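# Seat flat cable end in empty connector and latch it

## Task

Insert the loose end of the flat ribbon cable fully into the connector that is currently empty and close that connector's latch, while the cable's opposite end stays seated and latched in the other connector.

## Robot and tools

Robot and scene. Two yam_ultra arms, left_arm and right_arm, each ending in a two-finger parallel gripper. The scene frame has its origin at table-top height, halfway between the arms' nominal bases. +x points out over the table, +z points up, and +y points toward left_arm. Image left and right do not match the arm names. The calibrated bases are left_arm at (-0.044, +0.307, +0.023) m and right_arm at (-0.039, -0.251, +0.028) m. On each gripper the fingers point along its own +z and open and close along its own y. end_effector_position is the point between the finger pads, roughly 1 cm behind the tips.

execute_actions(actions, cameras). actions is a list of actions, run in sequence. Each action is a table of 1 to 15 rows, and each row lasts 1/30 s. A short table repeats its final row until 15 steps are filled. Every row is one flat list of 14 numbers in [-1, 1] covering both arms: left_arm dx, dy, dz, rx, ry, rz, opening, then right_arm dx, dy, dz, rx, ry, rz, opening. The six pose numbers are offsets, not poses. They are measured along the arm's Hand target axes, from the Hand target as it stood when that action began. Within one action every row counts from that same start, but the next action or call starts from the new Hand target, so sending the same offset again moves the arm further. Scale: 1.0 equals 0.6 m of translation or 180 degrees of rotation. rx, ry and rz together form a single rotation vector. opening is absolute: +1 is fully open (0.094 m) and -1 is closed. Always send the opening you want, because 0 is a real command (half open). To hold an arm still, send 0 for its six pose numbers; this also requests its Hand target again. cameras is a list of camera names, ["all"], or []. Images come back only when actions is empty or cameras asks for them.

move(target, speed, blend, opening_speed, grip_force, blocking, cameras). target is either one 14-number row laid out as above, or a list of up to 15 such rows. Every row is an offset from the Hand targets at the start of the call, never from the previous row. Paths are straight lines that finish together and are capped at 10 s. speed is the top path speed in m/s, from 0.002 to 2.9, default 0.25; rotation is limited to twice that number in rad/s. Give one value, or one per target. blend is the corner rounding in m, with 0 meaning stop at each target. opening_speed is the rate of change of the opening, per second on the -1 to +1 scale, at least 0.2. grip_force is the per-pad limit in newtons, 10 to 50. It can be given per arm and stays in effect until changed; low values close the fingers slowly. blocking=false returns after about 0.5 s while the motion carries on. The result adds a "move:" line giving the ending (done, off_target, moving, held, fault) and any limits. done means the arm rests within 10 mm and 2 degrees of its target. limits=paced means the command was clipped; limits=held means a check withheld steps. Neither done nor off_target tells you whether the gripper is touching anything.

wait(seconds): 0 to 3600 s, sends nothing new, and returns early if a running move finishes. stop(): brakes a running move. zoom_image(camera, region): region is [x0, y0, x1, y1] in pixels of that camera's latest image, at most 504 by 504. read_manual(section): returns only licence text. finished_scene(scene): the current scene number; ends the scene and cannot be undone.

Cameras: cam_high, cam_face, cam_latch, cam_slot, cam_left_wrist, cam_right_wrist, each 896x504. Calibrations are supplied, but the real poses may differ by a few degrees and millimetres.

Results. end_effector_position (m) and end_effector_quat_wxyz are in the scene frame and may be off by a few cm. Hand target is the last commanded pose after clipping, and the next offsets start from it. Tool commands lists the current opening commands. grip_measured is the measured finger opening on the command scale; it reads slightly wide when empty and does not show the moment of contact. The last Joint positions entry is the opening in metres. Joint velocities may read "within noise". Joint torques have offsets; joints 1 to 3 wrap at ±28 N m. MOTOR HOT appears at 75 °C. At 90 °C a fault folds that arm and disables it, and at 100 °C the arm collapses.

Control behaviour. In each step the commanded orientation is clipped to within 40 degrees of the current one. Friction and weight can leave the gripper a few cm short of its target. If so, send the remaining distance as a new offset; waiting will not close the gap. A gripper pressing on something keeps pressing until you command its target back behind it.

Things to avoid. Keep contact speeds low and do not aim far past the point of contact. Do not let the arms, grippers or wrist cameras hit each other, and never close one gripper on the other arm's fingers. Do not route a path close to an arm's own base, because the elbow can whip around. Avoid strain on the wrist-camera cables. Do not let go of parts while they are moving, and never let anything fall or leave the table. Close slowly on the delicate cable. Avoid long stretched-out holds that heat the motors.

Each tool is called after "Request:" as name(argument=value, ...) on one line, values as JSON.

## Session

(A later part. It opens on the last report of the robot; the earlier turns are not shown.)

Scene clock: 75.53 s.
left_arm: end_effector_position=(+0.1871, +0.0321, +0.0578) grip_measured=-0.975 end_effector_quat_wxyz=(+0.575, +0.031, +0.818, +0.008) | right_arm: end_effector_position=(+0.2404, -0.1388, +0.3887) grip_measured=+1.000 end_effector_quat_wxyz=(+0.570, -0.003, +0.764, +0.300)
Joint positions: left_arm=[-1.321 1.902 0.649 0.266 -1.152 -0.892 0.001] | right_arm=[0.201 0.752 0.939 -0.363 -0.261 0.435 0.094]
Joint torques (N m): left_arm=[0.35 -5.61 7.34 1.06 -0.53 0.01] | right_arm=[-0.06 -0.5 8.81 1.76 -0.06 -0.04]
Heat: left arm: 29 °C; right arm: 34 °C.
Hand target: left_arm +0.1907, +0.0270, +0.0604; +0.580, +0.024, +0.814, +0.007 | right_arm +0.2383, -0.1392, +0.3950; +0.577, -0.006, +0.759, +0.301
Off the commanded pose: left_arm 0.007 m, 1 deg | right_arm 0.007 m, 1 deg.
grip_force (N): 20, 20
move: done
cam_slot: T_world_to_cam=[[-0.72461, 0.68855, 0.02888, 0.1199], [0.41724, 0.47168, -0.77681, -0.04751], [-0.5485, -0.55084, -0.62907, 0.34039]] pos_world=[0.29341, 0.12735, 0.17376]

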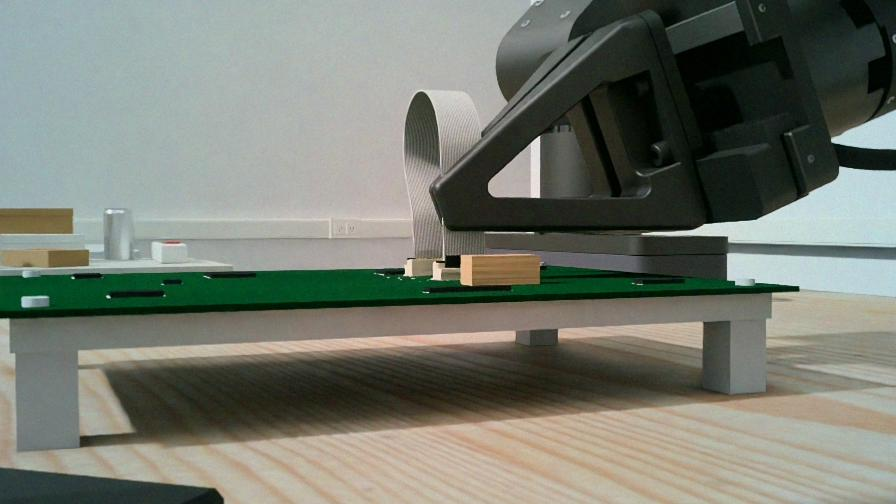

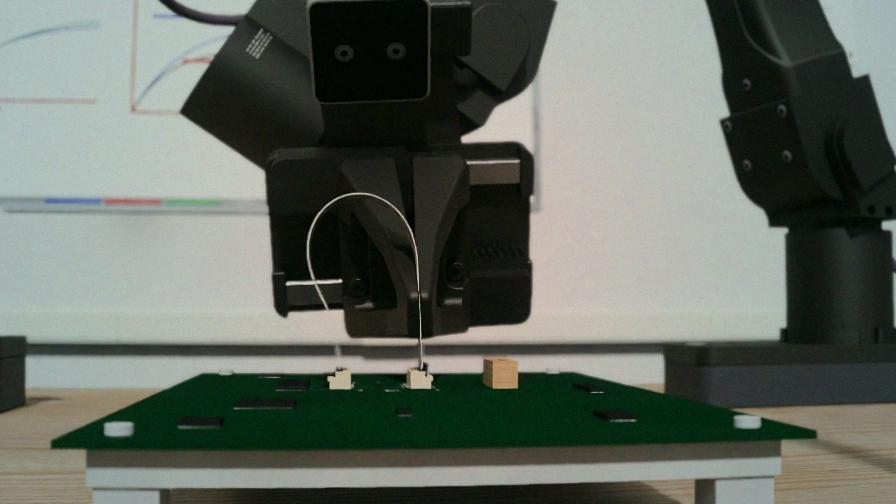

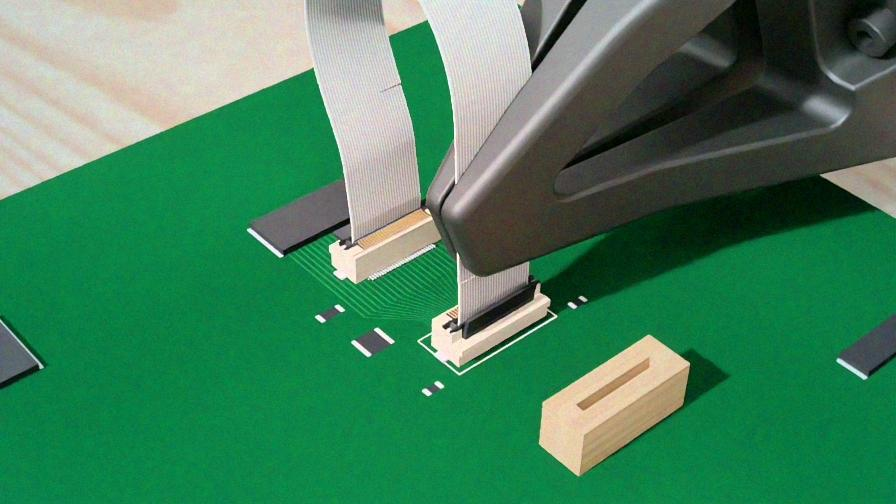

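Request:
move(target=[[-0.0090,-0.0017,-0.0025,0.0019,-0.0017,-0.0058,-1,0,0,0,0,0,0,1],[-0.0090,-0.0017,-0.0025,0.0019,-0.0017,-0.0058,-0.74,0,0,0,0,0,0,1],[-0.0008,-0.0035,-0.0877,0.0019,-0.0017,-0.0058,-0.74,0,0,0,0,0,0,1],[-0.1070,-0.0372,-0.1010,0.0111,0.1438,-0.0079,0.49,0,0,0,0,0,0,1]], speed=[0.03,0.03,0.12,0.2], cameras=["cam_face","cam_latch","cam_slot","cam_left_wrist"])

Request:
zoom_image(camera="cam_slot", region=[430, 240, 570, 370])

Request:
zoom_image(camera="cam_latch", region=[320, 330, 460, 400])

Scene clock: 83.83 s.
left_arm: end_effector_position=(+0.1491, +0.0097, +0.1223) grip_measured=+0.487 end_effector_quat_wxyz=(+0.371, +0.031, +0.928, +0.008) | right_arm: end_effector_position=(+0.2404, -0.1388, +0.3887) grip_measured=+1.000 end_effector_quat_wxyz=(+0.570, -0.003, +0.764, +0.300)
Joint positions: left_arm=[-1.316 1.688 1.115 -0.781 -0.735 -1.198 0.07] | right_arm=[0.201 0.752 0.939 -0.363 -0.261 0.435 0.094]
Joint torques (N m): left_arm=[0.27 -8.1 10.5 0.47 -0.49 0.03] | right_arm=[-0.12 -0.47 8.8 1.77 -0.06 -0.04]
Heat: left arm: 29 °C; right arm: 34 °C.
Hand target: left_arm +0.1537, +0.0027, +0.1399; +0.382, +0.021, +0.924, -0.009 | right_arm +0.2383, -0.1392, +0.3950; +0.577, -0.006, +0.759, +0.301
Off the commanded pose: left_arm 0.020 m, 3 deg | right_arm 0.007 m, 1 deg.
grip_force (N): 20, 20
move: off_target (left_arm); target 2's new opening was sent with left_arm's hand 0.011 m and 2 deg from that target; target 4's new opening was sent with left_arm's hand 0.020 m and 3 deg from that target
cam_slot: T_world_to_cam=[[-0.72461, 0.68855, 0.02888, 0.1199], [0.41724, 0.47168, -0.77681, -0.04751], [-0.5485, -0.55084, -0.62907, 0.34039]] pos_world=[0.29341, 0.12735, 0.17376]
cam_left_wrist: T_world_to_cam=[[-0.06845, -0.99665, -0.04483, 0.02489], [-0.94, 0.07949, -0.33179, 0.2192], [0.33424, 0.01943, -0.94229, 0.15927]] pos_world=[0.15452, 0.00429, 0.22393]

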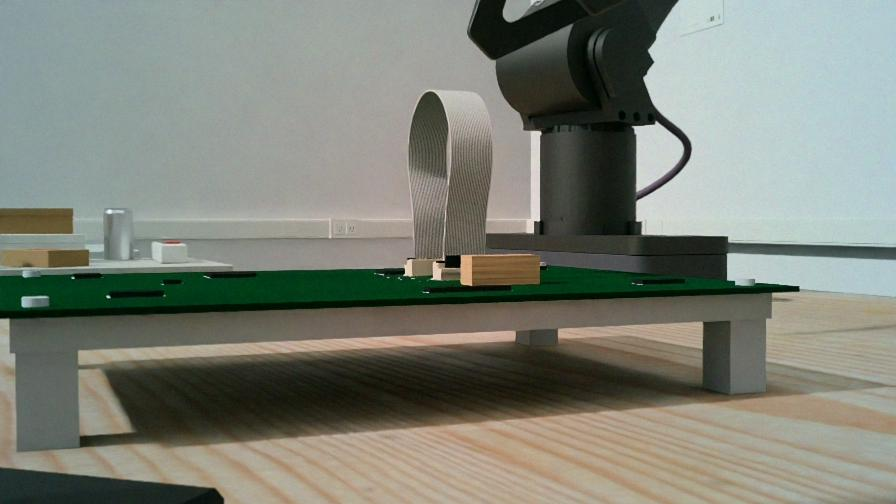

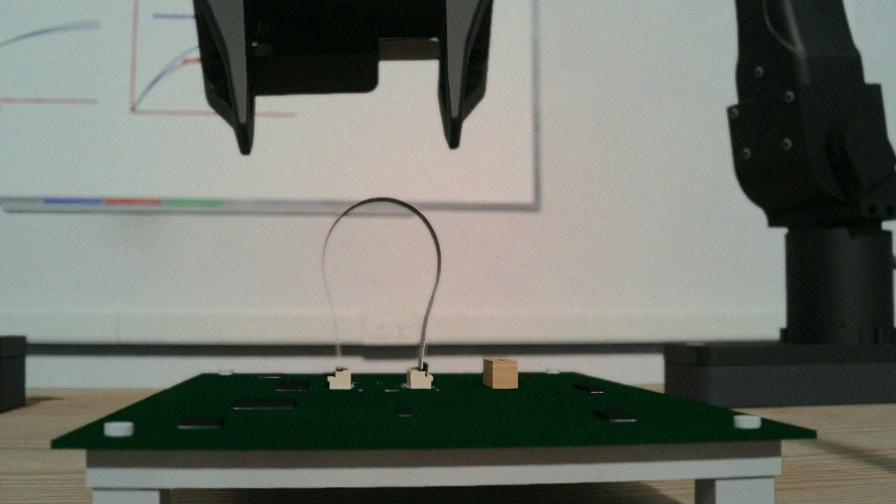

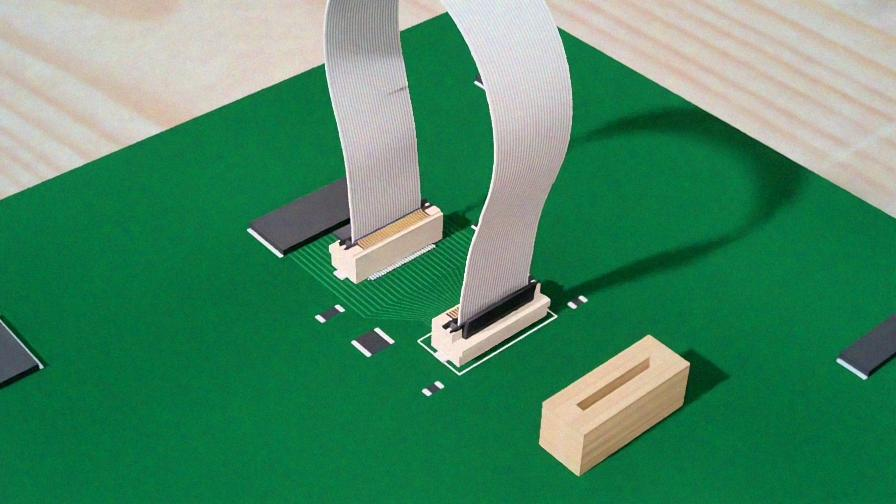

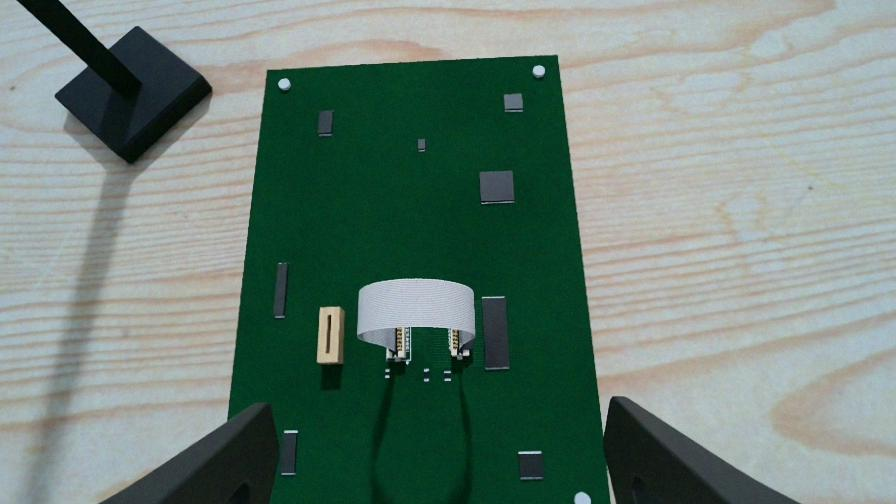

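Scaled by 3.600 from the camera's image (finer frame: 1280x720).

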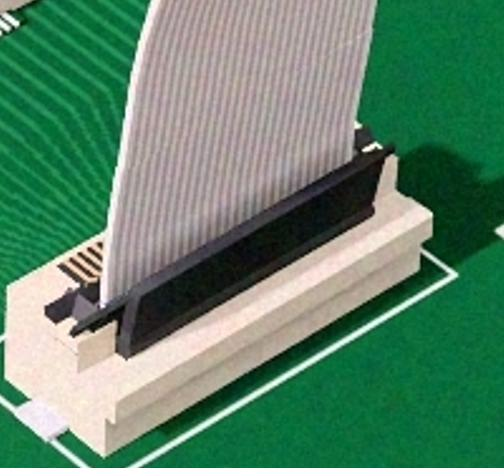

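Scaled by 3.600 from the camera's image (finer frame: 1280x720).

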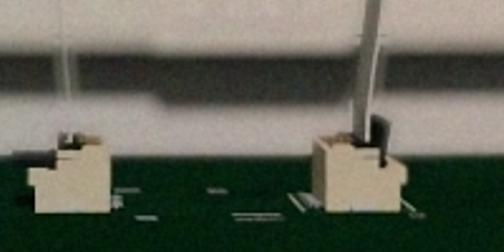

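Request:
move(target=[[0.0324,0.0010,0.1135,0,0,0,0.49,0,0,0,0,0,0,1],[0.0605,0.0015,0.1478,0,0,0,0.437,0,0,0,0,0,0,1]], speed=[0.12,0.06], blend=[0.005,0], grip_force=50, cameras=["cam_face","cam_latch","cam_slot"])

Request:
zoom_image(camera="cam_slot", region=[430, 200, 610, 360])

Request:
zoom_image(camera="cam_latch", region=[380, 310, 460, 400])

Request:
zoom_image(camera="cam_face", region=[390, 200, 510, 290])

Scene clock: 88.27 s.
left_arm: end_effector_position=(+0.1882, -0.0015, +0.0549) grip_measured=+0.440 end_effector_quat_wxyz=(+0.377, +0.021, +0.926, -0.014) | right_arm: end_effector_position=(+0.2404, -0.1388, +0.3887) grip_measured=+1.000 end_effector_quat_wxyz=(+0.570, -0.003, +0.764, +0.300)
Joint positions: left_arm=[-1.204 1.838 0.976 -0.349 -0.701 -1.058 0.068] | right_arm=[0.201 0.752 0.939 -0.363 -0.261 0.435 0.094]
Joint torques (N m): left_arm=[0.38 -6.89 5.23 1 -0.47 0.06] | right_arm=[-0.12 -0.5 8.77 1.76 -0.06 -0.04]
Heat: left arm: 29 °C; right arm: 34 °C.
Hand target: left_arm +0.1907, +0.0019, +0.0515; +0.382, +0.021, +0.924, -0.009 | right_arm +0.2383, -0.1392, +0.3950; +0.577, -0.006, +0.759, +0.301
Off the commanded pose: left_arm 0.005 m, 1 deg | right_arm 0.007 m, 1 deg.
move: done
cam_slot: T_world_to_cam=[[-0.72461, 0.68855, 0.02888, 0.1199], [0.41724, 0.47168, -0.77681, -0.04751], [-0.5485, -0.55084, -0.62907, 0.34039]] pos_world=[0.29341, 0.12735, 0.17376]

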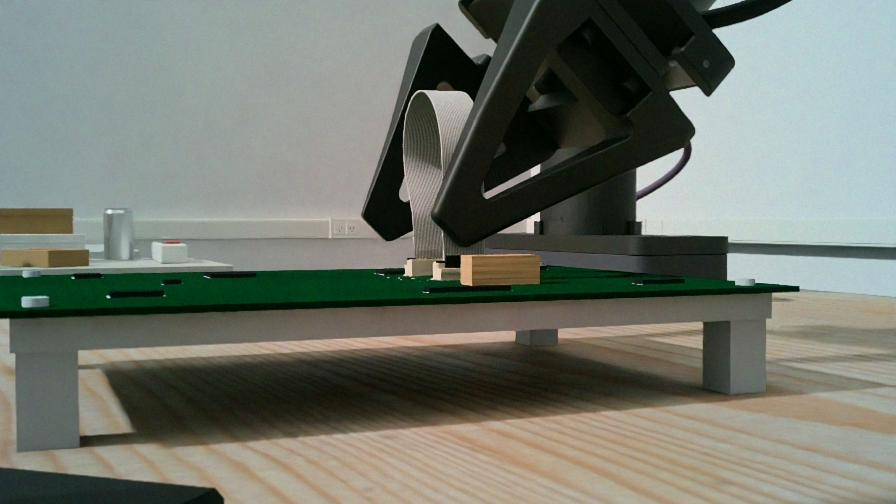

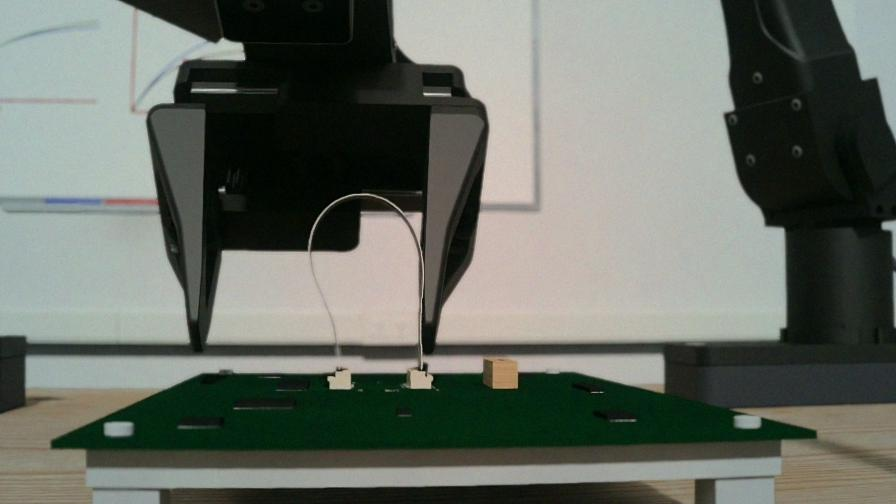

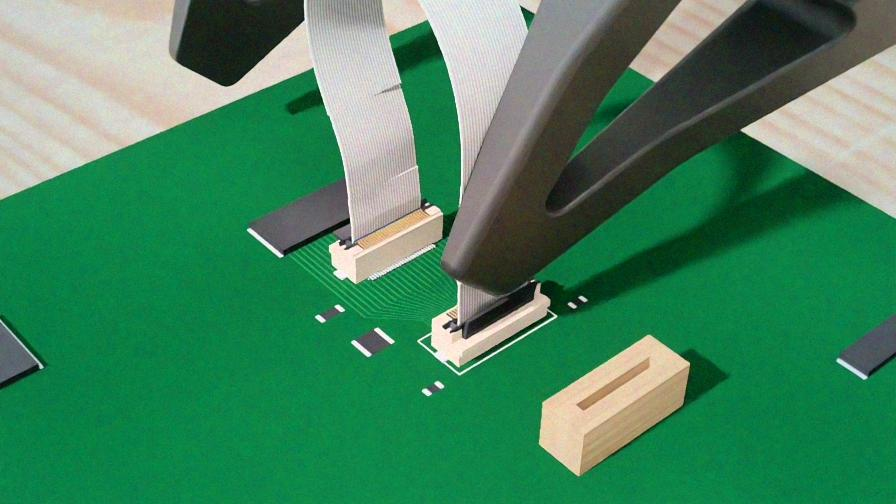

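Scaled by 2.800 from the camera's image (finer frame: 1280x720).

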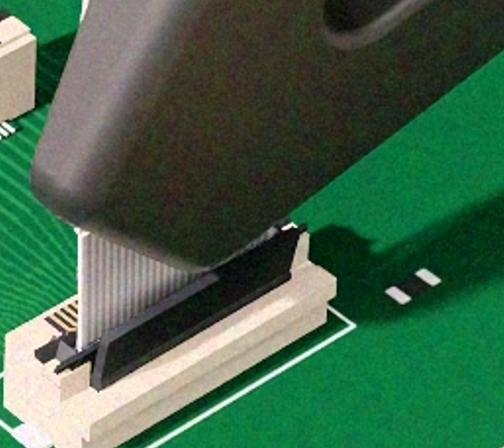

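Scaled by 5.600 from the camera's image (finer frame: 1280x720).

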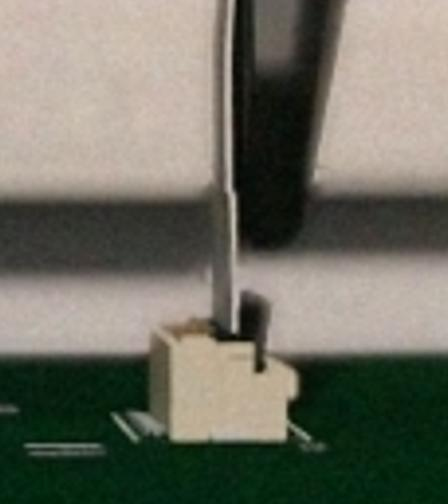

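Scaled by 4.200 from the camera's image (finer frame: 1280x720).

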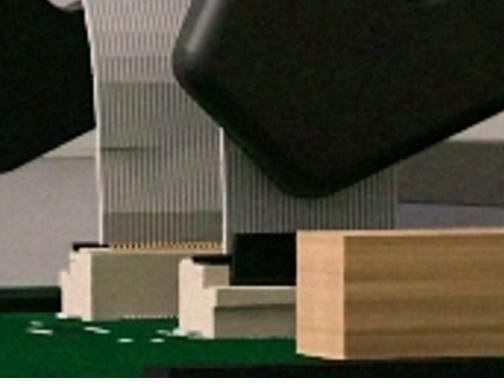

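Request:
move(target=[0.0053,0,0.0053,0,0,0,0.43,0,0,0,0,0,0,1], speed=0.03)

Request:
move(target=[0.0049,0,0.0050,0,0,0,0.61,0,0,0,0,0,0,1], speed=0.008, opening_speed=0.3, cameras=["cam_latch","cam_slot"])

Request:
zoom_image(camera="cam_slot", region=[430, 200, 610, 360])

Request:
zoom_image(camera="cam_latch", region=[380, 310, 460, 400])

Scene clock: 90.30 s.
left_arm: end_effector_position=(+0.1883, -0.0014, +0.0522) grip_measured=+0.433 end_effector_quat_wxyz=(+0.378, +0.022, +0.925, -0.014) | right_arm: end_effector_position=(+0.2404, -0.1388, +0.3887) grip_measured=+1.000 end_effector_quat_wxyz=(+0.570, -0.003, +0.764, +0.300)
Joint positions: left_arm=[-1.204 1.844 0.97 -0.336 -0.703 -1.055 0.067] | right_arm=[0.201 0.752 0.939 -0.363 -0.261 0.435 0.094]
Joint torques (N m): left_arm=[0.4 -6.6 5.09 1.05 -0.46 0.05] | right_arm=[-0.1 -0.54 8.8 1.75 -0.06 -0.03]
Heat: left arm: 29 °C; right arm: 34 °C.
Hand target: left_arm +0.1907, +0.0019, +0.0470; +0.382, +0.022, +0.924, -0.009 | right_arm +0.2383, -0.1392, +0.3950; +0.577, -0.006, +0.759, +0.301
Off the commanded pose: left_arm 0.007 m, 1 deg | right_arm 0.007 m, 1 deg.
move: done

Scene clock: 91.17 s.
left_arm: end_effector_position=(+0.1895, -0.0039, +0.0519) grip_measured=+0.607 end_effector_quat_wxyz=(+0.381, +0.020, +0.924, -0.019) | right_arm: end_effector_position=(+0.2404, -0.1388, +0.3887) grip_measured=+1.000 end_effector_quat_wxyz=(+0.570, -0.003, +0.764, +0.300)
Joint positions: left_arm=[-1.204 1.849 0.97 -0.319 -0.705 -1.054 0.076] | right_arm=[0.201 0.752 0.939 -0.363 -0.261 0.435 0.094]
Joint torques (N m): left_arm=[0.4 -6.23 4.48 1.07 -0.44 0.02] | right_arm=[-0.06 -0.49 8.8 1.76 -0.05 -0.04]
Heat: left arm: 29 °C; right arm: 34 °C.
Hand target: left_arm +0.1907, +0.0019, +0.0428; +0.382, +0.021, +0.924, -0.009 | right_arm +0.2383, -0.1392, +0.3950; +0.577, -0.006, +0.759, +0.301
Off the commanded pose: left_arm 0.011 m, 1 deg | right_arm 0.007 m, 1 deg.
move: off_target (left_arm)
cam_slot: T_world_to_cam=[[-0.72461, 0.68855, 0.02888, 0.1199], [0.41724, 0.47168, -0.77681, -0.04751], [-0.5485, -0.55084, -0.62907, 0.34039]] pos_world=[0.29341, 0.12735, 0.17376]

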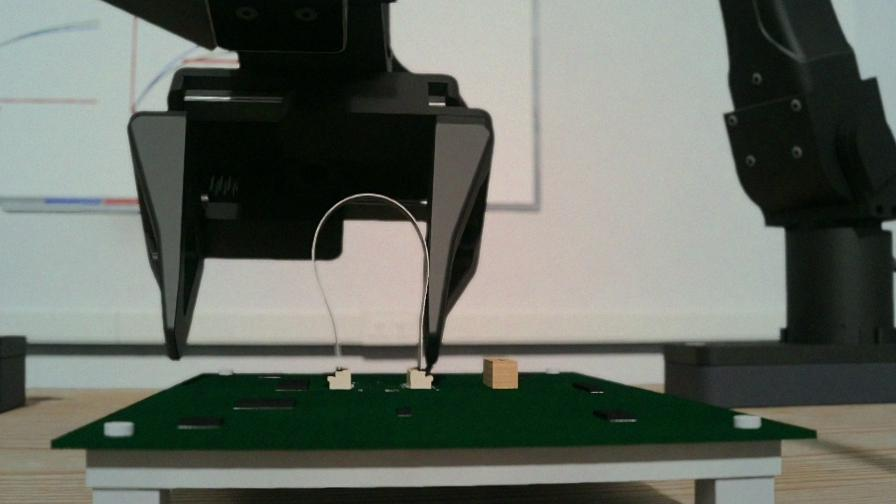

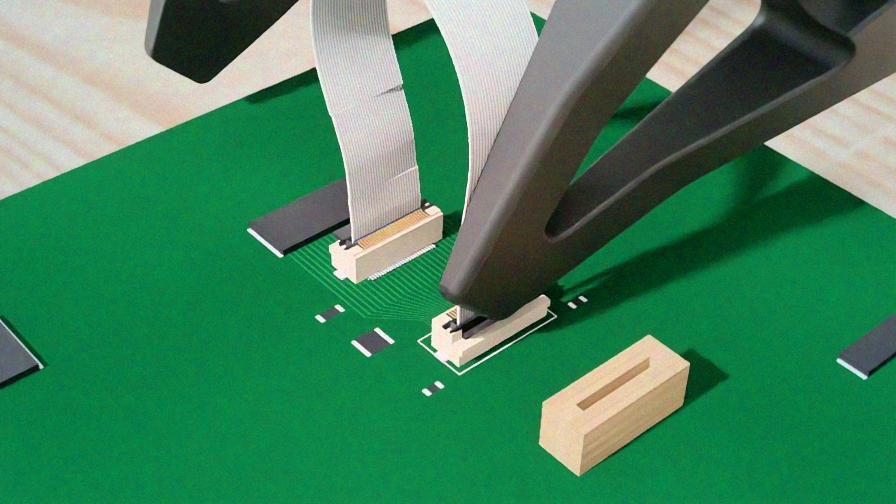

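Scaled by 2.800 from the camera's image (finer frame: 1280x720).

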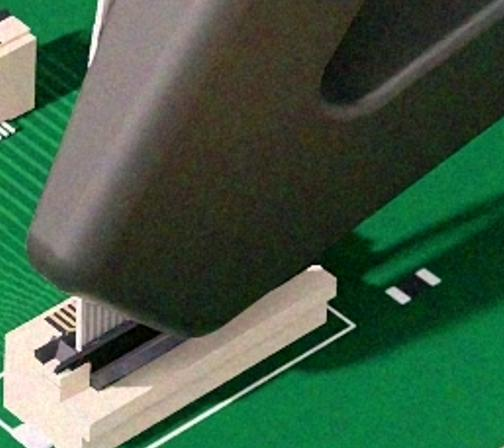

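Scaled by 5.600 from the camera's image (finer frame: 1280x720).

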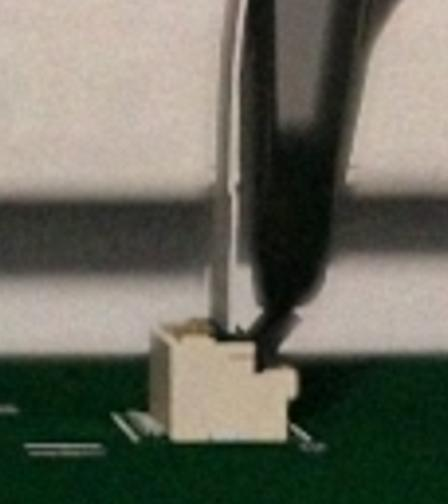

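Plate is rotating as before. Continue pressing and opening.

Request:
move(target=[0.0041,0,0.0041,0,0,0,0.66,0,0,0,0,0,0,1], speed=0.01, opening_speed=0.2)

Request:
move(target=[0.0036,0,0.0036,0,0,0,0.66,0,0,0,0,0,0,1], speed=0.02, cameras=["cam_latch","cam_slot"])

Request:
zoom_image(camera="cam_slot", region=[430, 200, 610, 360])

Request:
zoom_image(camera="cam_latch", region=[380, 310, 460, 400])

Scene clock: 92.47 s.
left_arm: end_effector_position=(+0.1900, -0.0036, +0.0495) grip_measured=+0.657 end_effector_quat_wxyz=(+0.383, +0.020, +0.923, -0.019) | right_arm: end_effector_position=(+0.2404, -0.1388, +0.3887) grip_measured=+1.000 end_effector_quat_wxyz=(+0.570, -0.003, +0.764, +0.300)
Joint positions: left_arm=[-1.204 1.855 0.962 -0.302 -0.709 -1.053 0.078] | right_arm=[0.201 0.752 0.939 -0.363 -0.261 0.435 0.094]
Joint torques (N m): left_arm=[0.39 -6.01 4.6 1.04 -0.4 0.03] | right_arm=[-0.14 -0.49 8.8 1.77 -0.04 -0.03]
Heat: left arm: 29 °C; right arm: 35 °C.
Hand target: left_arm +0.1907, +0.0019, +0.0394; +0.382, +0.022, +0.924, -0.009 | right_arm +0.2383, -0.1392, +0.3950; +0.577, -0.006, +0.759, +0.301
Off the commanded pose: left_arm 0.012 m, 1 deg | right_arm 0.007 m, 1 deg.
move: off_target (left_arm)

Scene clock: 93.00 s.
left_arm: end_effector_position=(+0.1914, -0.0039, +0.0493) grip_measured=+0.657 end_effector_quat_wxyz=(+0.387, +0.019, +0.922, -0.018) | right_arm: end_effector_position=(+0.2404, -0.1388, +0.3887) grip_measured=+1.000 end_effector_quat_wxyz=(+0.570, -0.003, +0.764, +0.300)
Joint positions: left_arm=[-1.204 1.86 0.962 -0.293 -0.718 -1.051 0.078] | right_arm=[0.201 0.752 0.939 -0.363 -0.261 0.435 0.094]
Joint torques (N m): left_arm=[0.36 -5.9 4.16 1.08 -0.28 0] | right_arm=[-0.09 -0.5 8.76 1.75 -0.06 -0.02]
Heat: left arm: 29 °C; right arm: 35 °C.
Hand target: left_arm +0.1907, +0.0020, +0.0363; +0.382, +0.022, +0.924, -0.009 | right_arm +0.2383, -0.1392, +0.3950; +0.577, -0.006, +0.759, +0.301
Off the commanded pose: left_arm 0.014 m, 1 deg | right_arm 0.007 m, 1 deg.
move: off_target (left_arm)
cam_slot: T_world_to_cam=[[-0.72461, 0.68855, 0.02888, 0.1199], [0.41724, 0.47168, -0.77681, -0.04751], [-0.5485, -0.55084, -0.62907, 0.34039]] pos_world=[0.29341, 0.12735, 0.17376]

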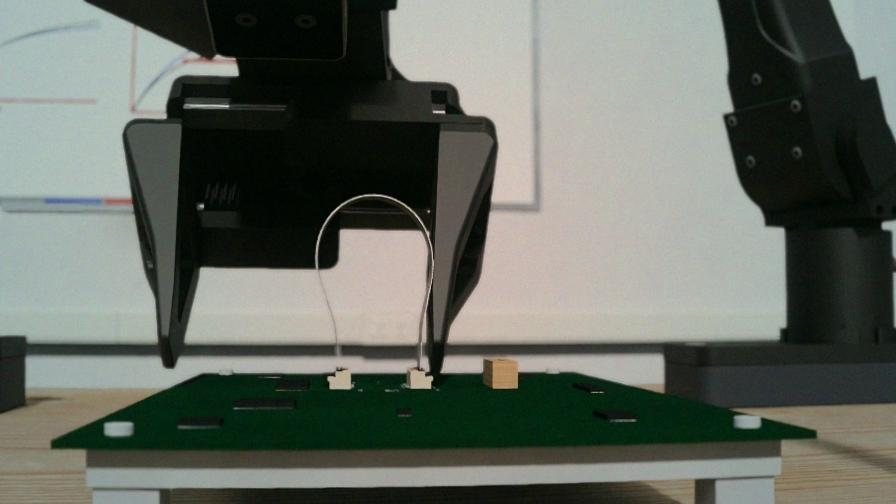

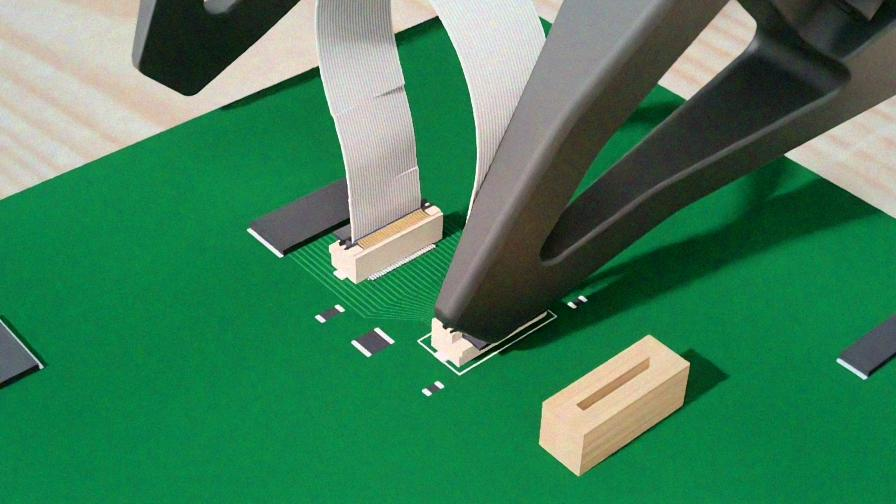

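Scaled by 2.800 from the camera's image (finer frame: 1280x720).

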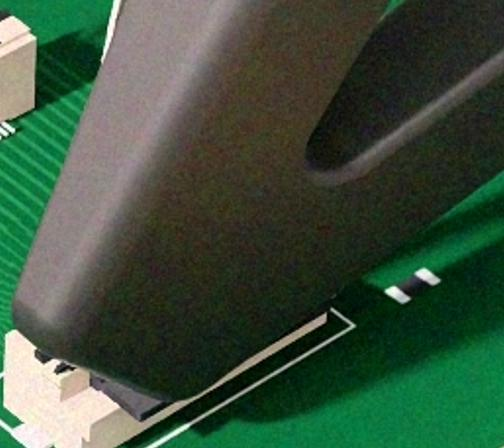

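Scaled by 5.600 from the camera's image (finer frame: 1280x720).

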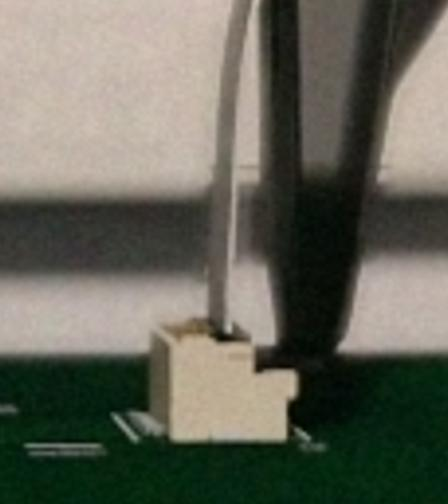

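Request:
move(target=[-0.036,-0.0034,-0.106,0,0,0,0.66,0,0,0,0,0,0,1], speed=0.12, cameras=["cam_face","cam_latch","cam_slot"])

Request:
zoom_image(camera="cam_slot", region=[420, 260, 560, 380])

Request:
zoom_image(camera="cam_slot", region=[450, 270, 540, 340])

Request:
zoom_image(camera="cam_latch", region=[320, 330, 460, 400])

Scene clock: 95.17 s.
left_arm: end_effector_position=(+0.1564, +0.0110, +0.0753) grip_measured=+0.657 end_effector_quat_wxyz=(+0.364, +0.036, +0.931, +0.013) | right_arm: end_effector_position=(+0.2404, -0.1388, +0.3887) grip_measured=+1.000 end_effector_quat_wxyz=(+0.570, -0.003, +0.764, +0.300)
Joint positions: left_arm=[-1.286 1.766 1.009 -0.585 -0.716 -1.155 0.078] | right_arm=[0.201 0.752 0.939 -0.363 -0.261 0.435 0.094]
Joint torques (N m): left_arm=[-0.4 -9.22 9.87 0.49 -0.62 -0.13] | right_arm=[-0.09 -0.49 8.79 1.76 -0.05 -0.04]
Heat: left arm: 29 °C; right arm: 35 °C.
Hand target: left_arm +0.1610, +0.0012, +0.0966; +0.382, +0.022, +0.924, -0.009 | right_arm +0.2383, -0.1392, +0.3950; +0.577, -0.006, +0.759, +0.301
Off the commanded pose: left_arm 0.024 m, 4 deg | right_arm 0.007 m, 1 deg.
move: off_target (left_arm)
cam_slot: T_world_to_cam=[[-0.72461, 0.68855, 0.02888, 0.1199], [0.41724, 0.47168, -0.77681, -0.04751], [-0.5485, -0.55084, -0.62907, 0.34039]] pos_world=[0.29341, 0.12735, 0.17376]

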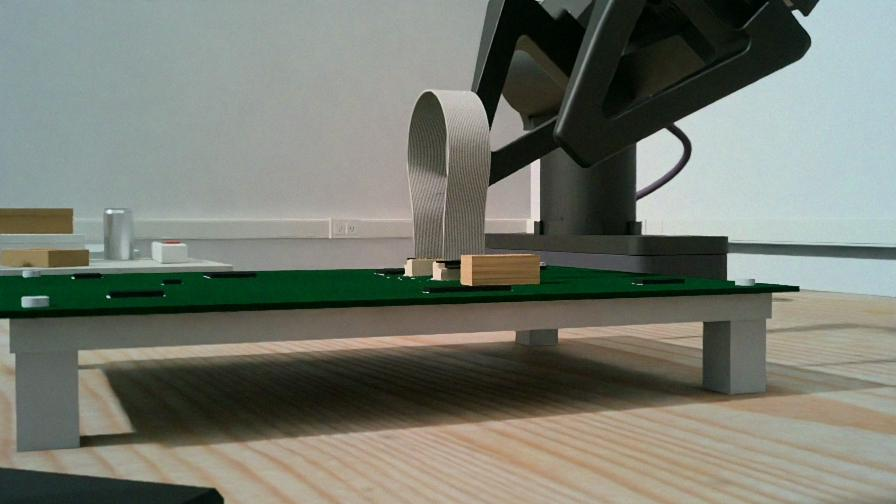

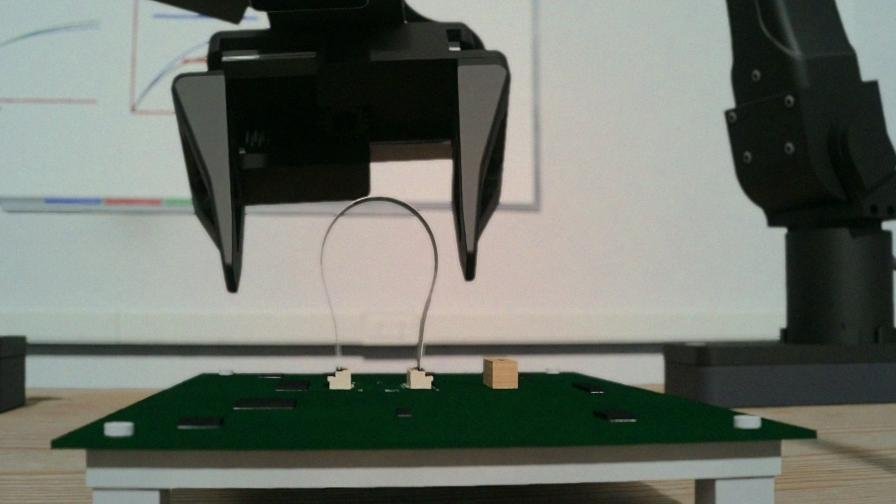

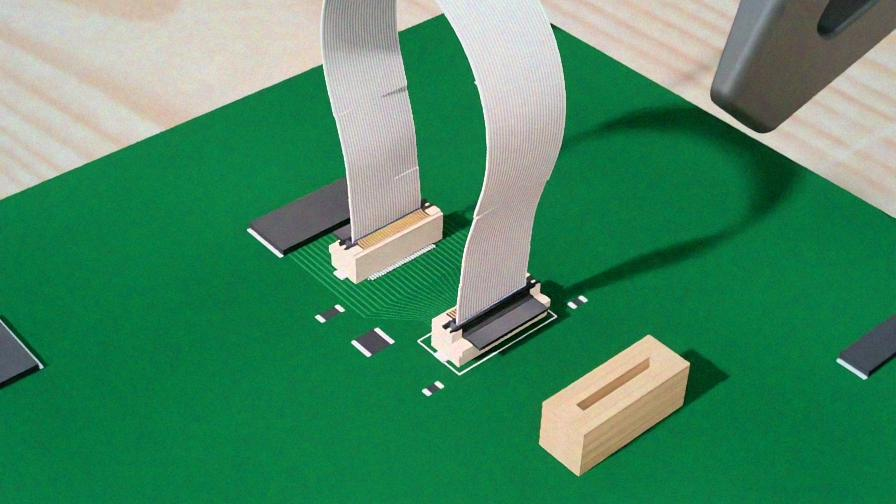

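Scaled by 3.600 from the camera's image (finer frame: 1280x720).

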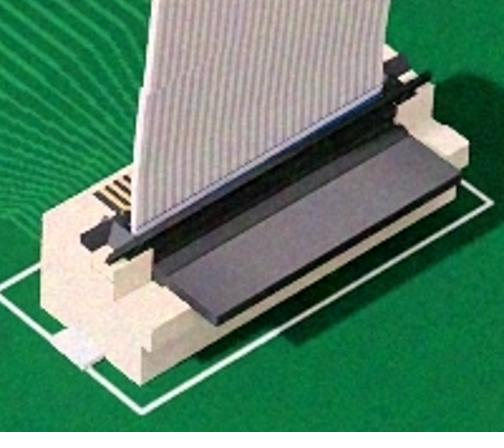

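Scaled by 5.600 from the camera's image (finer frame: 1280x720).

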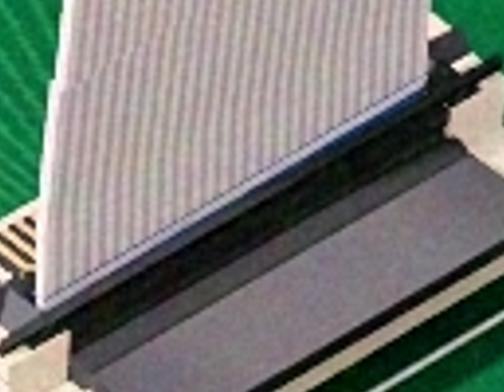

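Scaled by 3.600 from the camera's image (finer frame: 1280x720).

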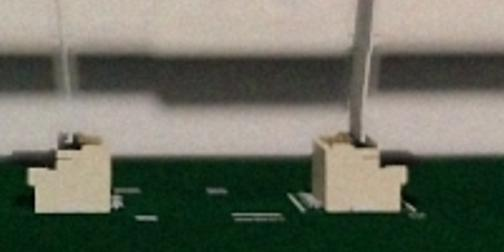

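The final view matches scene 1's completed state: the cable is fully inserted and the latch is closed.

Request:
finished_scene(scene=2)

The scene is finished: the task was done.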